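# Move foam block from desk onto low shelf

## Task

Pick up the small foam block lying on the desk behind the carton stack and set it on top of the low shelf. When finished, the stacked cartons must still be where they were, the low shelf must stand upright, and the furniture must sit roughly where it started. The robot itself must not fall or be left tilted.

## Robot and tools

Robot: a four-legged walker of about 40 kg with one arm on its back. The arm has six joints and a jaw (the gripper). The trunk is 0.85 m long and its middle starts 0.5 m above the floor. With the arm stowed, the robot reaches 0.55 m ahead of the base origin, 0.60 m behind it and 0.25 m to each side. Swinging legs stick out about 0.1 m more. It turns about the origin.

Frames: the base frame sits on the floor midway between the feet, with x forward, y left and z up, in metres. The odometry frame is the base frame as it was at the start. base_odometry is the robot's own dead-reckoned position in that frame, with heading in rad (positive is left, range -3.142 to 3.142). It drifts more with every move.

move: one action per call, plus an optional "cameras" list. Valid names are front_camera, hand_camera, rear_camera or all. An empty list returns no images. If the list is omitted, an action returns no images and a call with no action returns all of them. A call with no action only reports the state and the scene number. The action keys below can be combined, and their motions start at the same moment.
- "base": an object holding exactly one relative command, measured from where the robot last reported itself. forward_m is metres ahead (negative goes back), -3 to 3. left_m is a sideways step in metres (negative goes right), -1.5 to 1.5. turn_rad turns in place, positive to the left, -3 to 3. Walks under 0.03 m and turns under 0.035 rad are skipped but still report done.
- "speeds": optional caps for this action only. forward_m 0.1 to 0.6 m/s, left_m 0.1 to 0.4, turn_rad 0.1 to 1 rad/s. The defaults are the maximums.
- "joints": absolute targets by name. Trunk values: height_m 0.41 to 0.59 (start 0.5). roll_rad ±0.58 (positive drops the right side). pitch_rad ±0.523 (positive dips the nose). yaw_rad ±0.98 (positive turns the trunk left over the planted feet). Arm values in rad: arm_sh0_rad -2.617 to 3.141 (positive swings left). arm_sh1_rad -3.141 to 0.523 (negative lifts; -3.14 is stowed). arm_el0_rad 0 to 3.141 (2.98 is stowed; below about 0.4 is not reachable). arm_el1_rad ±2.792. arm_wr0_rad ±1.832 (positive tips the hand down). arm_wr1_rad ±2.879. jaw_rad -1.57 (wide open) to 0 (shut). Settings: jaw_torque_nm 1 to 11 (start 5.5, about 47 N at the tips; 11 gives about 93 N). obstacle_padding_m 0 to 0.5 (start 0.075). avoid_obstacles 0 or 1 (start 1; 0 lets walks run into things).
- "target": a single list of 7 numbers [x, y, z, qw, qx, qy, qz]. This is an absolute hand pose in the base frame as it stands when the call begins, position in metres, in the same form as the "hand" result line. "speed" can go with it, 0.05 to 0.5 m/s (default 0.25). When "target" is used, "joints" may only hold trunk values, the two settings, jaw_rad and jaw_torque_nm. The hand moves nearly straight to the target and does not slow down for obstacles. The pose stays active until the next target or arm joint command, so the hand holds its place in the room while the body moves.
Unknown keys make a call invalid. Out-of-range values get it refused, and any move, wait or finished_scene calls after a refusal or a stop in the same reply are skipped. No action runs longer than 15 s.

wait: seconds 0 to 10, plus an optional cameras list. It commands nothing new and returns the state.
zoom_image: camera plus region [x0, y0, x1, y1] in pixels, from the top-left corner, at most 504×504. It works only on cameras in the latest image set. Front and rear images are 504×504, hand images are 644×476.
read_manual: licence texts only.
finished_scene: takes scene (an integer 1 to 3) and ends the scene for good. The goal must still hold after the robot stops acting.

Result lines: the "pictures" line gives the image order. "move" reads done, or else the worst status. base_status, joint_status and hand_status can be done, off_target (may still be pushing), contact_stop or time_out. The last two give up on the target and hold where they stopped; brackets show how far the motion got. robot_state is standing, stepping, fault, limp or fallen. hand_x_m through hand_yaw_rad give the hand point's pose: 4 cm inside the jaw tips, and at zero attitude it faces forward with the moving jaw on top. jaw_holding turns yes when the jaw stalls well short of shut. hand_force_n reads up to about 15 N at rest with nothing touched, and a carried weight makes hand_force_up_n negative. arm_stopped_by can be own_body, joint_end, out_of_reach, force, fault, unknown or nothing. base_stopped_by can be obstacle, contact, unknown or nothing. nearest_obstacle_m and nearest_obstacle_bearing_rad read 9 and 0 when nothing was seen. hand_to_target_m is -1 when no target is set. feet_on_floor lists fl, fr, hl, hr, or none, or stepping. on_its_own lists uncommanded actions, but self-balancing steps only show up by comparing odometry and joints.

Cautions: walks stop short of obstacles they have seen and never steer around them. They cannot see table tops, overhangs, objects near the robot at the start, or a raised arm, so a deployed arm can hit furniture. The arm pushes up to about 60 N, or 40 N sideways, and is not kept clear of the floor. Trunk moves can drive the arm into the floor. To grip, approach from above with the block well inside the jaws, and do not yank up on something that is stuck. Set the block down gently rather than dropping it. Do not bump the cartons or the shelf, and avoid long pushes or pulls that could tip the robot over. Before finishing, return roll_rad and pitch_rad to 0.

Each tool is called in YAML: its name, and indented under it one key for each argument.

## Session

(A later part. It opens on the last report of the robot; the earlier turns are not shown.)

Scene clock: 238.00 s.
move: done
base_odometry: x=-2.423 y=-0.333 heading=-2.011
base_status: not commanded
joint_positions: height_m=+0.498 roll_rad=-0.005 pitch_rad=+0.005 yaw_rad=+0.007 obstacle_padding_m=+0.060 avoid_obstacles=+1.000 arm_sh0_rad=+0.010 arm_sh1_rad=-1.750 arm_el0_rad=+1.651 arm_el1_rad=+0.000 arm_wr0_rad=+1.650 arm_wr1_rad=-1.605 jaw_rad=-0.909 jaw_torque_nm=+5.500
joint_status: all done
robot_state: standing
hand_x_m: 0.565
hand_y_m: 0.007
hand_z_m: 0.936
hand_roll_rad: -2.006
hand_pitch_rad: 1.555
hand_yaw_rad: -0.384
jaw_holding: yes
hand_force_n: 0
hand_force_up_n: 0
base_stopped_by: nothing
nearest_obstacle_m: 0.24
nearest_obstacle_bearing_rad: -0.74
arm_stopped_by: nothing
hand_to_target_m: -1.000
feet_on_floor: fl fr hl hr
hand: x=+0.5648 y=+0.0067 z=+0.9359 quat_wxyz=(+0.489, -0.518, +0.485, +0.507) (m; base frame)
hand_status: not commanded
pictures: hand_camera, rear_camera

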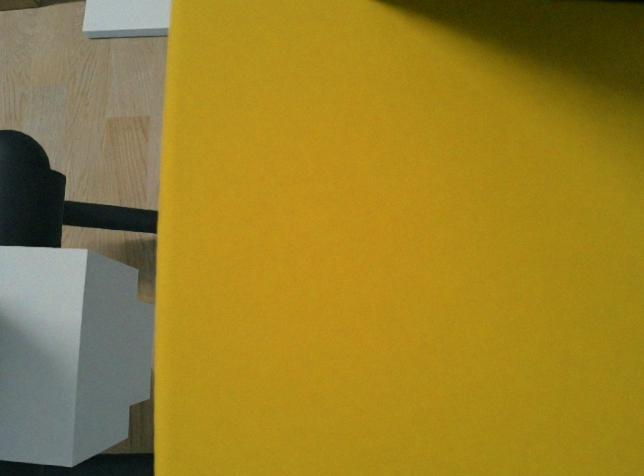

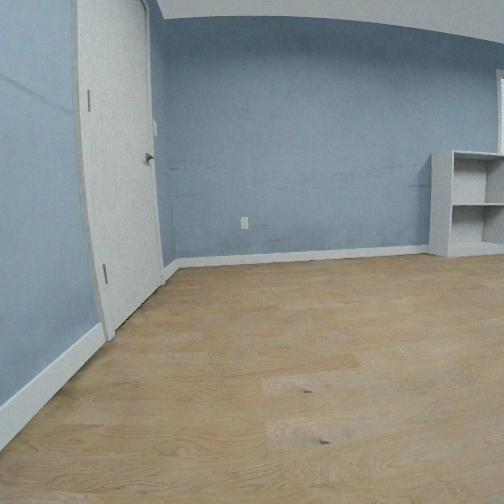

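move:
  base: {"forward_m": -1.1}

move:
  base: {"turn_rad": 1.57}
  cameras: ["front_camera"]

zoom_image:
  camera: "front_camera"
  region: [150, 150, 350, 300]

Scene clock: 245.50 s.
move: done
base_odometry: x=-1.955 y=+0.662 heading=-2.011
base_status: done
joint_positions: height_m=+0.499 roll_rad=-0.007 pitch_rad=+0.002 yaw_rad=+0.002 obstacle_padding_m=+0.060 avoid_obstacles=+1.000 arm_sh0_rad=+0.002 arm_sh1_rad=-1.749 arm_el0_rad=+1.653 arm_el1_rad=+0.000 arm_wr0_rad=+1.651 arm_wr1_rad=-1.605 jaw_rad=-0.909 jaw_torque_nm=+5.500
joint_status: not commanded
robot_state: standing
hand_x_m: 0.567
hand_y_m: 0.002
hand_z_m: 0.937
hand_roll_rad: -2.161
hand_pitch_rad: 1.556
hand_yaw_rad: -0.553
jaw_holding: yes
hand_force_n: 2
hand_force_up_n: -1
base_stopped_by: nothing
nearest_obstacle_m: 0.32
nearest_obstacle_bearing_rad: -0.78
arm_stopped_by: nothing
hand_to_target_m: -1.000
feet_on_floor: fl fr hl hr
hand: x=+0.5665 y=+0.0019 z=+0.9369 quat_wxyz=(+0.492, -0.514, +0.489, +0.504) (m; base frame)
hand_status: not commanded

Scene clock: 249.80 s.
move: contact_stop
base_odometry: x=-1.967 y=+0.665 heading=-1.568
base_status: turn_rad contact_stop (by the robot's own estimate: +0.443 of +1.570)
joint_positions: height_m=+0.499 roll_rad=-0.006 pitch_rad=+0.005 yaw_rad=+0.001 obstacle_padding_m=+0.060 avoid_obstacles=+1.000 arm_sh0_rad=+0.002 arm_sh1_rad=-1.749 arm_el0_rad=+1.651 arm_el1_rad=+0.000 arm_wr0_rad=+1.651 arm_wr1_rad=-1.605 jaw_rad=-0.909 jaw_torque_nm=+5.500
joint_status: not commanded
robot_state: standing
hand_x_m: 0.565
hand_y_m: 0.001
hand_z_m: 0.935
hand_roll_rad: -2.157
hand_pitch_rad: 1.556
hand_yaw_rad: -0.551
jaw_holding: yes
hand_force_n: 2
hand_force_up_n: -1
base_stopped_by: obstacle
nearest_obstacle_m: 0.12
nearest_obstacle_bearing_rad: -2.51
arm_stopped_by: nothing
hand_to_target_m: -1.000
feet_on_floor: fl fr hl hr
hand: x=+0.5651 y=+0.0012 z=+0.9355 quat_wxyz=(+0.492, -0.514, +0.490, +0.504) (m; base frame)
hand_status: not commanded
pictures: front_camera

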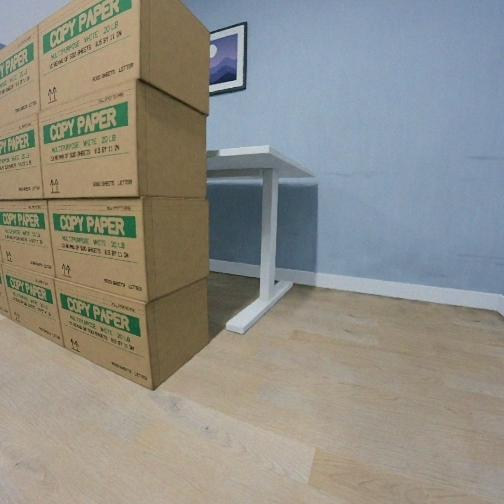

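Scaled by 2.520.

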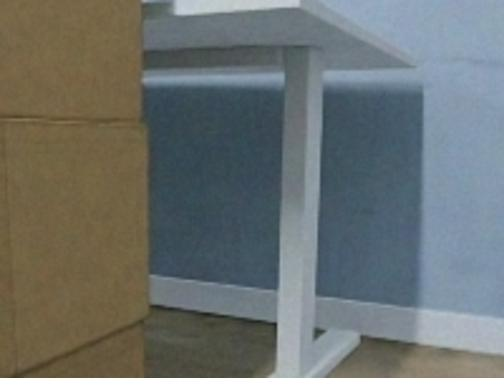

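move:
  base: {"left_m": 0.2}

move:
  base: {"turn_rad": 1.127}
  cameras: ["front_camera"]

zoom_image:
  camera: "front_camera"
  region: [150, 150, 350, 300]

Scene clock: 258.80 s.
move: done
base_odometry: x=-1.767 y=+0.665 heading=-1.566
base_status: done
joint_positions: height_m=+0.499 roll_rad=-0.006 pitch_rad=+0.001 yaw_rad=+0.002 obstacle_padding_m=+0.060 avoid_obstacles=+1.000 arm_sh0_rad=+0.002 arm_sh1_rad=-1.748 arm_el0_rad=+1.650 arm_el1_rad=-0.001 arm_wr0_rad=+1.651 arm_wr1_rad=-1.605 jaw_rad=-0.909 jaw_torque_nm=+5.500
joint_status: not commanded
robot_state: standing
hand_x_m: 0.563
hand_y_m: -0.003
hand_z_m: 0.938
hand_roll_rad: -2.046
hand_pitch_rad: 1.553
hand_yaw_rad: -0.438
jaw_holding: yes
hand_force_n: 2
hand_force_up_n: 0
base_stopped_by: nothing
nearest_obstacle_m: 0.29
nearest_obstacle_bearing_rad: -2.47
arm_stopped_by: nothing
hand_to_target_m: -1.000
feet_on_floor: fl fr hl hr
hand: x=+0.5627 y=-0.0030 z=+0.9381 quat_wxyz=(+0.493, -0.515, +0.489, +0.503) (m; base frame)
hand_status: not commanded

Scene clock: 262.03 s.
move: done
base_odometry: x=-1.765 y=+0.667 heading=-0.434
base_status: done
joint_positions: height_m=+0.498 roll_rad=-0.010 pitch_rad=+0.007 yaw_rad=-0.011 obstacle_padding_m=+0.060 avoid_obstacles=+1.000 arm_sh0_rad=+0.001 arm_sh1_rad=-1.749 arm_el0_rad=+1.649 arm_el1_rad=+0.000 arm_wr0_rad=+1.651 arm_wr1_rad=-1.604 jaw_rad=-0.909 jaw_torque_nm=+5.500
joint_status: not commanded
robot_state: standing
hand_x_m: 0.564
hand_y_m: -0.005
hand_z_m: 0.934
hand_roll_rad: -2.344
hand_pitch_rad: 1.555
hand_yaw_rad: -0.750
jaw_holding: yes
hand_force_n: 2
hand_force_up_n: -1
base_stopped_by: nothing
nearest_obstacle_m: 0.13
nearest_obstacle_bearing_rad: -2.88
arm_stopped_by: nothing
hand_to_target_m: -1.000
feet_on_floor: fl fr hl hr
hand: x=+0.5638 y=-0.0046 z=+0.9342 quat_wxyz=(+0.494, -0.511, +0.494, +0.500) (m; base frame)
hand_status: not commanded
pictures: front_camera

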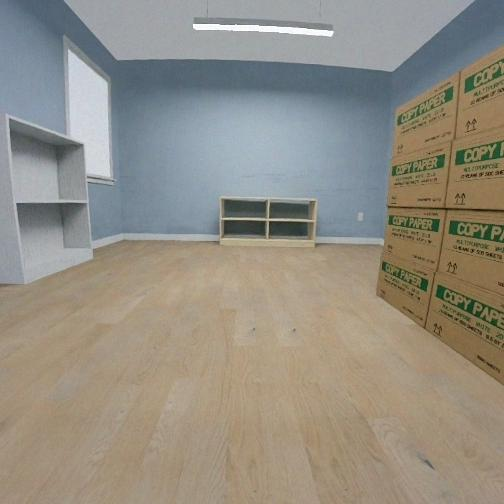

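Scaled by 2.520.

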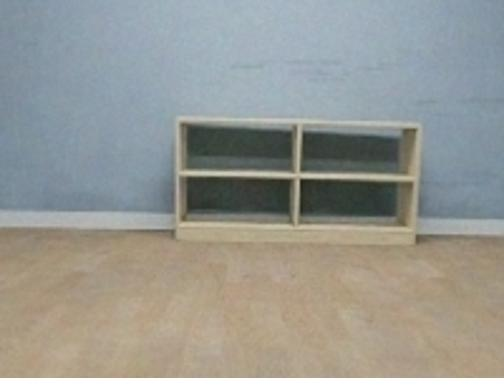

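move:
  base: {"forward_m": 2.45}
  cameras: ["front_camera"]

Scene clock: 272.07 s.
move: done
base_odometry: x=+0.460 y=-0.365 heading=-0.433
base_status: done
joint_positions: height_m=+0.498 roll_rad=+0.000 pitch_rad=+0.008 yaw_rad=+0.005 obstacle_padding_m=+0.060 avoid_obstacles=+1.000 arm_sh0_rad=+0.003 arm_sh1_rad=-1.749 arm_el0_rad=+1.645 arm_el1_rad=+0.000 arm_wr0_rad=+1.650 arm_wr1_rad=-1.604 jaw_rad=-0.909 jaw_torque_nm=+5.500
joint_status: not commanded
robot_state: standing
hand_x_m: 0.560
hand_y_m: 0.002
hand_z_m: 0.935
hand_roll_rad: -1.714
hand_pitch_rad: 1.556
hand_yaw_rad: -0.103
jaw_holding: yes
hand_force_n: 1
hand_force_up_n: 1
base_stopped_by: nothing
nearest_obstacle_m: 0.44
nearest_obstacle_bearing_rad: -2.28
arm_stopped_by: nothing
hand_to_target_m: -1.000
feet_on_floor: fl fr hl hr
hand: x=+0.5605 y=+0.0022 z=+0.9350 quat_wxyz=(+0.493, -0.514, +0.487, +0.506) (m; base frame)
hand_status: not commanded
pictures: front_camera

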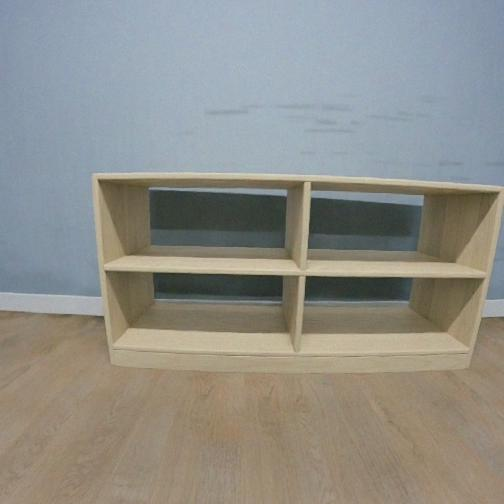

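move:
  base: {"forward_m": 0.4}
  cameras: ["front_camera","hand_camera"]

Scene clock: 277.00 s.
move: done
base_odometry: x=+0.825 y=-0.534 heading=-0.434
base_status: done
joint_positions: height_m=+0.498 roll_rad=+0.005 pitch_rad=+0.007 yaw_rad=+0.004 obstacle_padding_m=+0.060 avoid_obstacles=+1.000 arm_sh0_rad=+0.004 arm_sh1_rad=-1.748 arm_el0_rad=+1.648 arm_el1_rad=+0.000 arm_wr0_rad=+1.650 arm_wr1_rad=-1.604 jaw_rad=-0.909 jaw_torque_nm=+5.500
joint_status: not commanded
robot_state: standing
hand_x_m: 0.562
hand_y_m: 0.001
hand_z_m: 0.935
hand_roll_rad: -1.319
hand_pitch_rad: 1.557
hand_yaw_rad: 0.292
jaw_holding: yes
hand_force_n: 3
hand_force_up_n: -1
base_stopped_by: nothing
nearest_obstacle_m: 0.12
nearest_obstacle_bearing_rad: 0.04
arm_stopped_by: nothing
hand_to_target_m: -1.000
feet_on_floor: fl fr hl hr
hand: x=+0.5623 y=+0.0013 z=+0.9350 quat_wxyz=(+0.494, -0.512, +0.486, +0.507) (m; base frame)
hand_status: not commanded
pictures: front_camera, hand_camera

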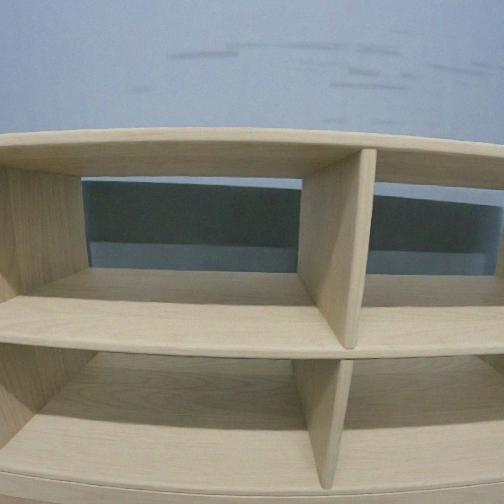

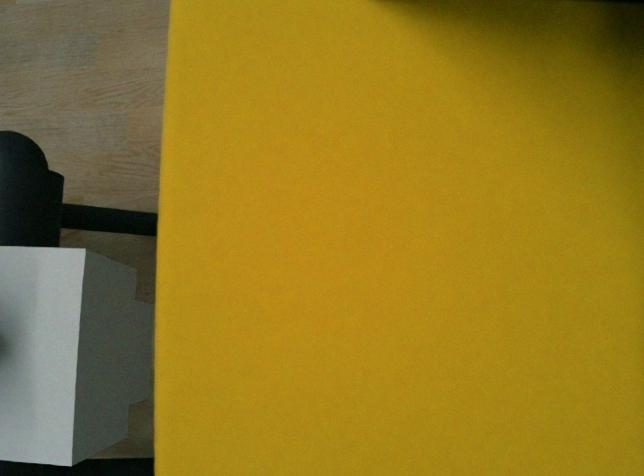

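move:
  target: [0.87, 0.0, 0.77, 0.5, -0.5, 0.5, 0.5]
  cameras: ["front_camera","hand_camera"]

Scene clock: 285.33 s.
move: done
base_odometry: x=+0.822 y=-0.533 heading=-0.434
base_status: not commanded
joint_positions: height_m=+0.499 roll_rad=+0.000 pitch_rad=+0.006 yaw_rad=+0.002 obstacle_padding_m=+0.060 avoid_obstacles=+1.000 arm_sh0_rad=-0.001 arm_sh1_rad=-0.559 arm_el0_rad=+0.490 arm_el1_rad=+0.000 arm_wr0_rad=+1.645 arm_wr1_rad=-1.573 jaw_rad=-0.909 jaw_torque_nm=+5.500
joint_status: not commanded
robot_state: standing
hand_x_m: 0.866
hand_y_m: 0.000
hand_z_m: 0.768
hand_roll_rad: 1.610
hand_pitch_rad: 1.558
hand_yaw_rad: -3.100
jaw_holding: yes
hand_force_n: 3
hand_force_up_n: -1
base_stopped_by: nothing
nearest_obstacle_m: 0.12
nearest_obstacle_bearing_rad: 0.04
arm_stopped_by: nothing
hand_to_target_m: 0.007
feet_on_floor: fl fr hl hr
hand: x=+0.8663 y=+0.0004 z=+0.7680 quat_wxyz=(+0.496, -0.498, +0.503, +0.504) (m; base frame)
hand_status: done (0.007 m and 0.7 deg from the pose sent, 0.349 m and 2.4 deg at the start)
pictures: front_camera, hand_camera

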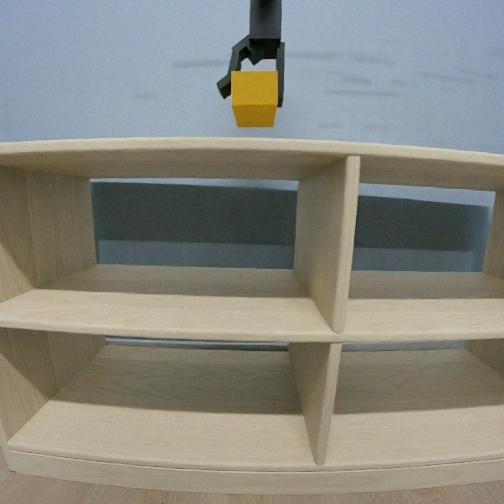

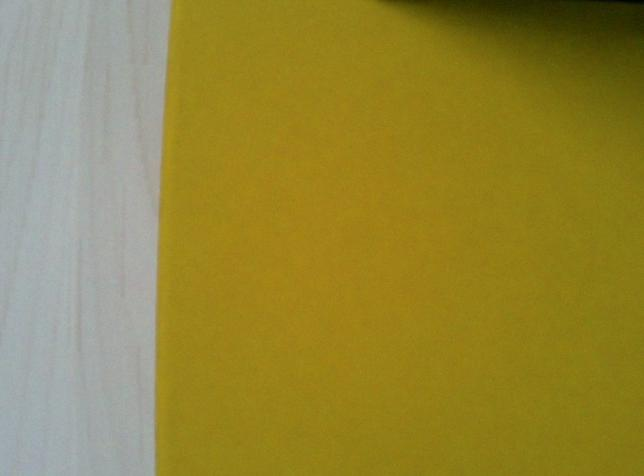

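move:
  target: [0.874, 0.0, 0.70, 0.5, -0.5, 0.5, 0.5]
  speed: 0.15
  cameras: ["front_camera"]

zoom_image:
  camera: "front_camera"
  region: [180, 40, 330, 190]

Scene clock: 293.67 s.
move: done
base_odometry: x=+0.823 y=-0.532 heading=-0.434
base_status: not commanded
joint_positions: height_m=+0.499 roll_rad=+0.000 pitch_rad=+0.006 yaw_rad=+0.002 obstacle_padding_m=+0.060 avoid_obstacles=+1.000 arm_sh0_rad=+0.000 arm_sh1_rad=-0.539 arm_el0_rad=+0.624 arm_el1_rad=+0.000 arm_wr0_rad=+1.468 arm_wr1_rad=-1.573 jaw_rad=-0.909 jaw_torque_nm=+5.500
joint_status: not commanded
robot_state: standing
hand_x_m: 0.882
hand_y_m: 0.001
hand_z_m: 0.700
hand_roll_rad: -1.633
hand_pitch_rad: 1.559
hand_yaw_rad: -0.059
jaw_holding: yes
hand_force_n: 1
hand_force_up_n: -1
base_stopped_by: nothing
nearest_obstacle_m: 0.12
nearest_obstacle_bearing_rad: 0.04
arm_stopped_by: nothing
hand_to_target_m: 0.009
feet_on_floor: fl fr hl hr
hand: x=+0.8822 y=+0.0006 z=+0.7003 quat_wxyz=(+0.502, -0.504, +0.496, +0.498) (m; base frame)
hand_status: done (0.009 m and 0.7 deg from the pose sent, 0.068 m and 0.7 deg at the start)
pictures: front_camera

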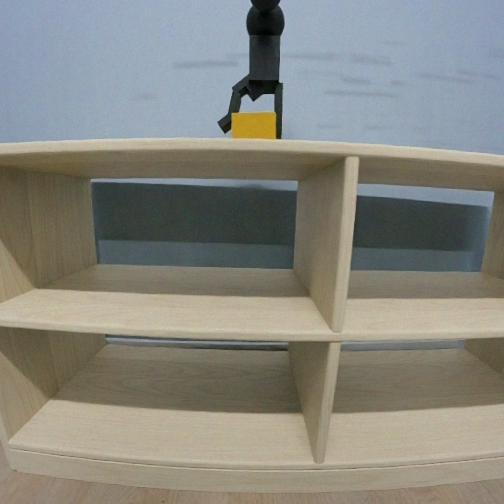

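Scaled by 3.360.

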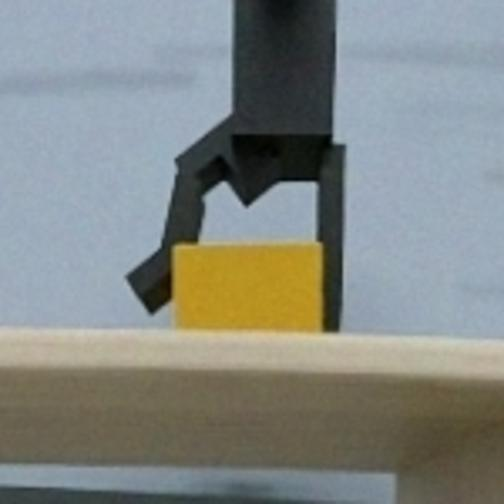

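move:
  target: [0.866, 0.0, 0.67, 0.5, -0.5, 0.5, 0.5]
  speed: 0.05
  cameras: ["front_camera"]

zoom_image:
  camera: "front_camera"
  region: [180, 40, 330, 190]

Scene clock: 299.27 s.
move: off_target
base_odometry: x=+0.822 y=-0.533 heading=-0.434
base_status: not commanded
joint_positions: height_m=+0.499 roll_rad=+0.000 pitch_rad=+0.005 yaw_rad=+0.002 obstacle_padding_m=+0.060 avoid_obstacles=+1.000 arm_sh0_rad=-0.001 arm_sh1_rad=-0.589 arm_el0_rad=+0.777 arm_el1_rad=+0.001 arm_wr0_rad=+1.364 arm_wr1_rad=-1.573 jaw_rad=-0.909 jaw_torque_nm=+5.500
joint_status: not commanded
robot_state: standing
hand_x_m: 0.876
hand_y_m: 0.000
hand_z_m: 0.674
hand_roll_rad: -1.550
hand_pitch_rad: 1.558
hand_yaw_rad: 0.023
jaw_holding: yes
hand_force_n: 4
hand_force_up_n: 2
base_stopped_by: nothing
nearest_obstacle_m: 0.12
nearest_obstacle_bearing_rad: 0.04
arm_stopped_by: nothing
hand_to_target_m: 0.011
feet_on_floor: fl fr hl hr
hand: x=+0.8759 y=+0.0000 z=+0.6735 quat_wxyz=(+0.503, -0.504, +0.496, +0.497) (m; base frame)
hand_status: off_target (0.011 m and 0.8 deg from the pose sent, 0.034 m and 0.7 deg at the start)
pictures: front_camera

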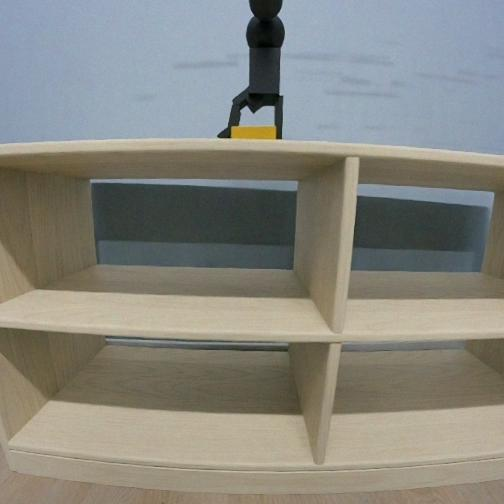

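Scaled by 3.360.

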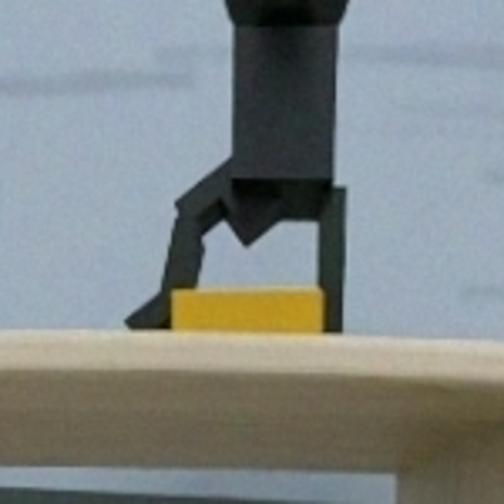

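move:
  target: [0.866, 0.0, 0.655, 0.5, -0.5, 0.5, 0.5]
  speed: 0.05
  cameras: ["front_camera"]

zoom_image:
  camera: "front_camera"
  region: [180, 40, 330, 190]

Scene clock: 304.07 s.
move: off_target
base_odometry: x=+0.822 y=-0.533 heading=-0.434
base_status: not commanded
joint_positions: height_m=+0.499 roll_rad=+0.002 pitch_rad=+0.006 yaw_rad=+0.002 obstacle_padding_m=+0.060 avoid_obstacles=+1.000 arm_sh0_rad=-0.002 arm_sh1_rad=-0.602 arm_el0_rad=+0.798 arm_el1_rad=+0.006 arm_wr0_rad=+1.351 arm_wr1_rad=-1.573 jaw_rad=-0.910 jaw_torque_nm=+5.500
joint_status: not commanded
robot_state: standing
hand_x_m: 0.875
hand_y_m: 0.000
hand_z_m: 0.672
hand_roll_rad: -1.203
hand_pitch_rad: 1.553
hand_yaw_rad: 0.368
jaw_holding: yes
hand_force_n: 10
hand_force_up_n: 9
base_stopped_by: nothing
nearest_obstacle_m: 0.12
nearest_obstacle_bearing_rad: 0.04
arm_stopped_by: nothing
hand_to_target_m: 0.020
feet_on_floor: fl fr hl hr
hand: x=+0.8749 y=-0.0005 z=+0.6724 quat_wxyz=(+0.506, -0.503, +0.494, +0.497) (m; base frame)
hand_status: off_target (0.020 m and 1.0 deg from the pose sent, 0.021 m and 0.8 deg at the start)
pictures: front_camera

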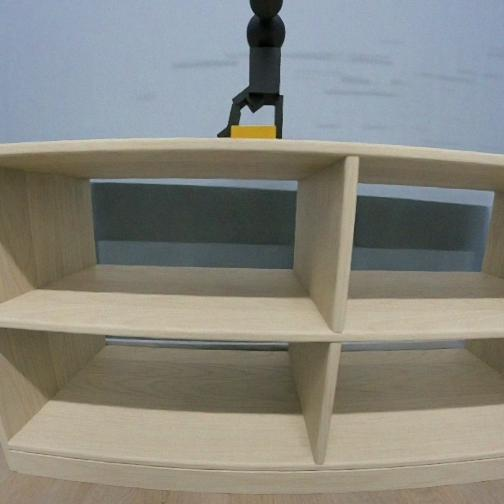

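Scaled by 3.360.

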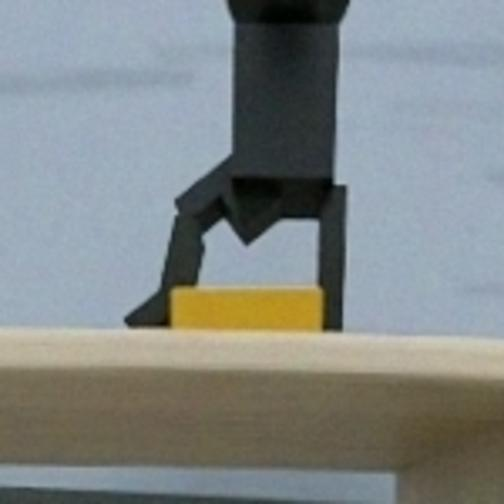

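move:
  target: [0.868, 0.0, 0.672, 0.5, -0.5, 0.5, 0.5]
  speed: 0.05

move:
  joints: {"jaw_rad": -1.4}
  cameras: ["front_camera"]

move:
  target: [0.868, -0.006, 0.80, 0.5, -0.5, 0.5, 0.5]
  speed: 0.1
  cameras: ["front_camera","hand_camera"]

Scene clock: 309.67 s.
move: done
base_odometry: x=+0.823 y=-0.533 heading=-0.434
base_status: not commanded
joint_positions: height_m=+0.499 roll_rad=+0.000 pitch_rad=+0.006 yaw_rad=+0.002 obstacle_padding_m=+0.060 avoid_obstacles=+1.000 arm_sh0_rad=-0.003 arm_sh1_rad=-0.605 arm_el0_rad=+0.803 arm_el1_rad=+0.006 arm_wr0_rad=+1.352 arm_wr1_rad=-1.573 jaw_rad=-0.909 jaw_torque_nm=+5.500
joint_status: not commanded
robot_state: standing
hand_x_m: 0.874
hand_y_m: 0.000
hand_z_m: 0.673
hand_roll_rad: -1.256
hand_pitch_rad: 1.555
hand_yaw_rad: 0.314
jaw_holding: yes
hand_force_n: 5
hand_force_up_n: -1
base_stopped_by: nothing
nearest_obstacle_m: 0.12
nearest_obstacle_bearing_rad: 0.04
arm_stopped_by: nothing
hand_to_target_m: 0.006
feet_on_floor: fl fr hl hr
hand: x=+0.8741 y=-0.0003 z=+0.6731 quat_wxyz=(+0.505, -0.502, +0.495, +0.497) (m; base frame)
hand_status: done (0.006 m and 0.9 deg from the pose sent, 0.007 m and 1.0 deg at the start)

Scene clock: 311.03 s.
move: done
base_odometry: x=+0.823 y=-0.533 heading=-0.434
base_status: not commanded
joint_positions: height_m=+0.499 roll_rad=+0.000 pitch_rad=+0.006 yaw_rad=+0.002 obstacle_padding_m=+0.060 avoid_obstacles=+1.000 arm_sh0_rad=-0.002 arm_sh1_rad=-0.606 arm_el0_rad=+0.809 arm_el1_rad=+0.005 arm_wr0_rad=+1.352 arm_wr1_rad=-1.573 jaw_rad=-1.400 jaw_torque_nm=+5.500
joint_status: all done
robot_state: standing
hand_x_m: 0.873
hand_y_m: 0.000
hand_z_m: 0.671
hand_roll_rad: -1.205
hand_pitch_rad: 1.561
hand_yaw_rad: 0.366
jaw_holding: no
hand_force_n: 5
hand_force_up_n: -2
base_stopped_by: nothing
nearest_obstacle_m: 0.12
nearest_obstacle_bearing_rad: 0.04
arm_stopped_by: nothing
hand_to_target_m: 0.005
feet_on_floor: fl fr hl hr
hand: x=+0.8728 y=+0.0000 z=+0.6712 quat_wxyz=(+0.503, -0.502, +0.497, +0.499) (m; base frame)
hand_status: not commanded
pictures: front_camera

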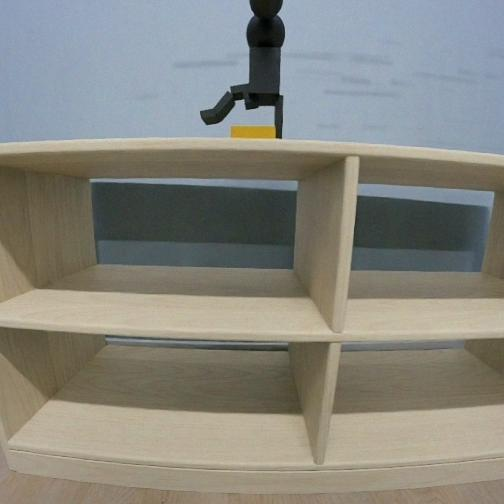

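Scene clock: 313.93 s.
move: done
base_odometry: x=+0.823 y=-0.533 heading=-0.434
base_status: not commanded
joint_positions: height_m=+0.499 roll_rad=+0.000 pitch_rad=+0.006 yaw_rad=+0.002 obstacle_padding_m=+0.060 avoid_obstacles=+1.000 arm_sh0_rad=-0.009 arm_sh1_rad=-0.522 arm_el0_rad=+0.351 arm_el1_rad=+0.005 arm_wr0_rad=+1.742 arm_wr1_rad=-1.573 jaw_rad=-1.401 jaw_torque_nm=+5.500
joint_status: not commanded
robot_state: standing
hand_x_m: 0.861
hand_y_m: -0.005
hand_z_m: 0.797
hand_roll_rad: 1.085
hand_pitch_rad: 1.563
hand_yaw_rad: 2.650
jaw_holding: no
hand_force_n: 3
hand_force_up_n: -1
base_stopped_by: nothing
nearest_obstacle_m: 0.12
nearest_obstacle_bearing_rad: 0.04
arm_stopped_by: nothing
hand_to_target_m: 0.007
feet_on_floor: fl fr hl hr
hand: x=+0.8613 y=-0.0049 z=+0.7974 quat_wxyz=(+0.501, -0.496, +0.502, +0.501) (m; base frame)
hand_status: done (0.007 m and 0.6 deg from the pose sent, 0.129 m and 0.6 deg at the start)
pictures: front_camera, hand_camera

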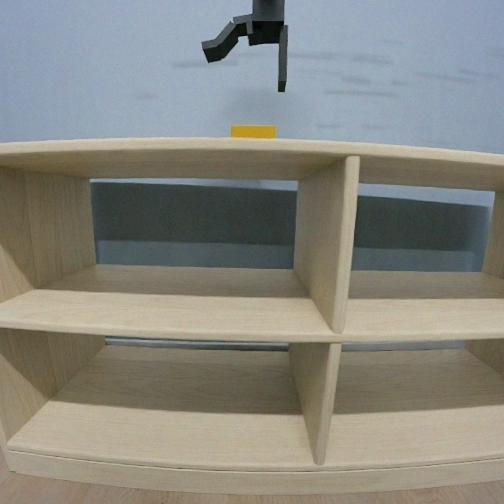

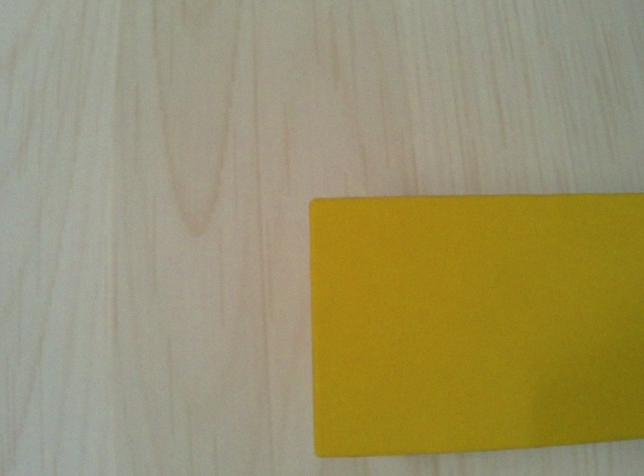

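finished_scene:
  scene: 2

The scene is finished: the task was done.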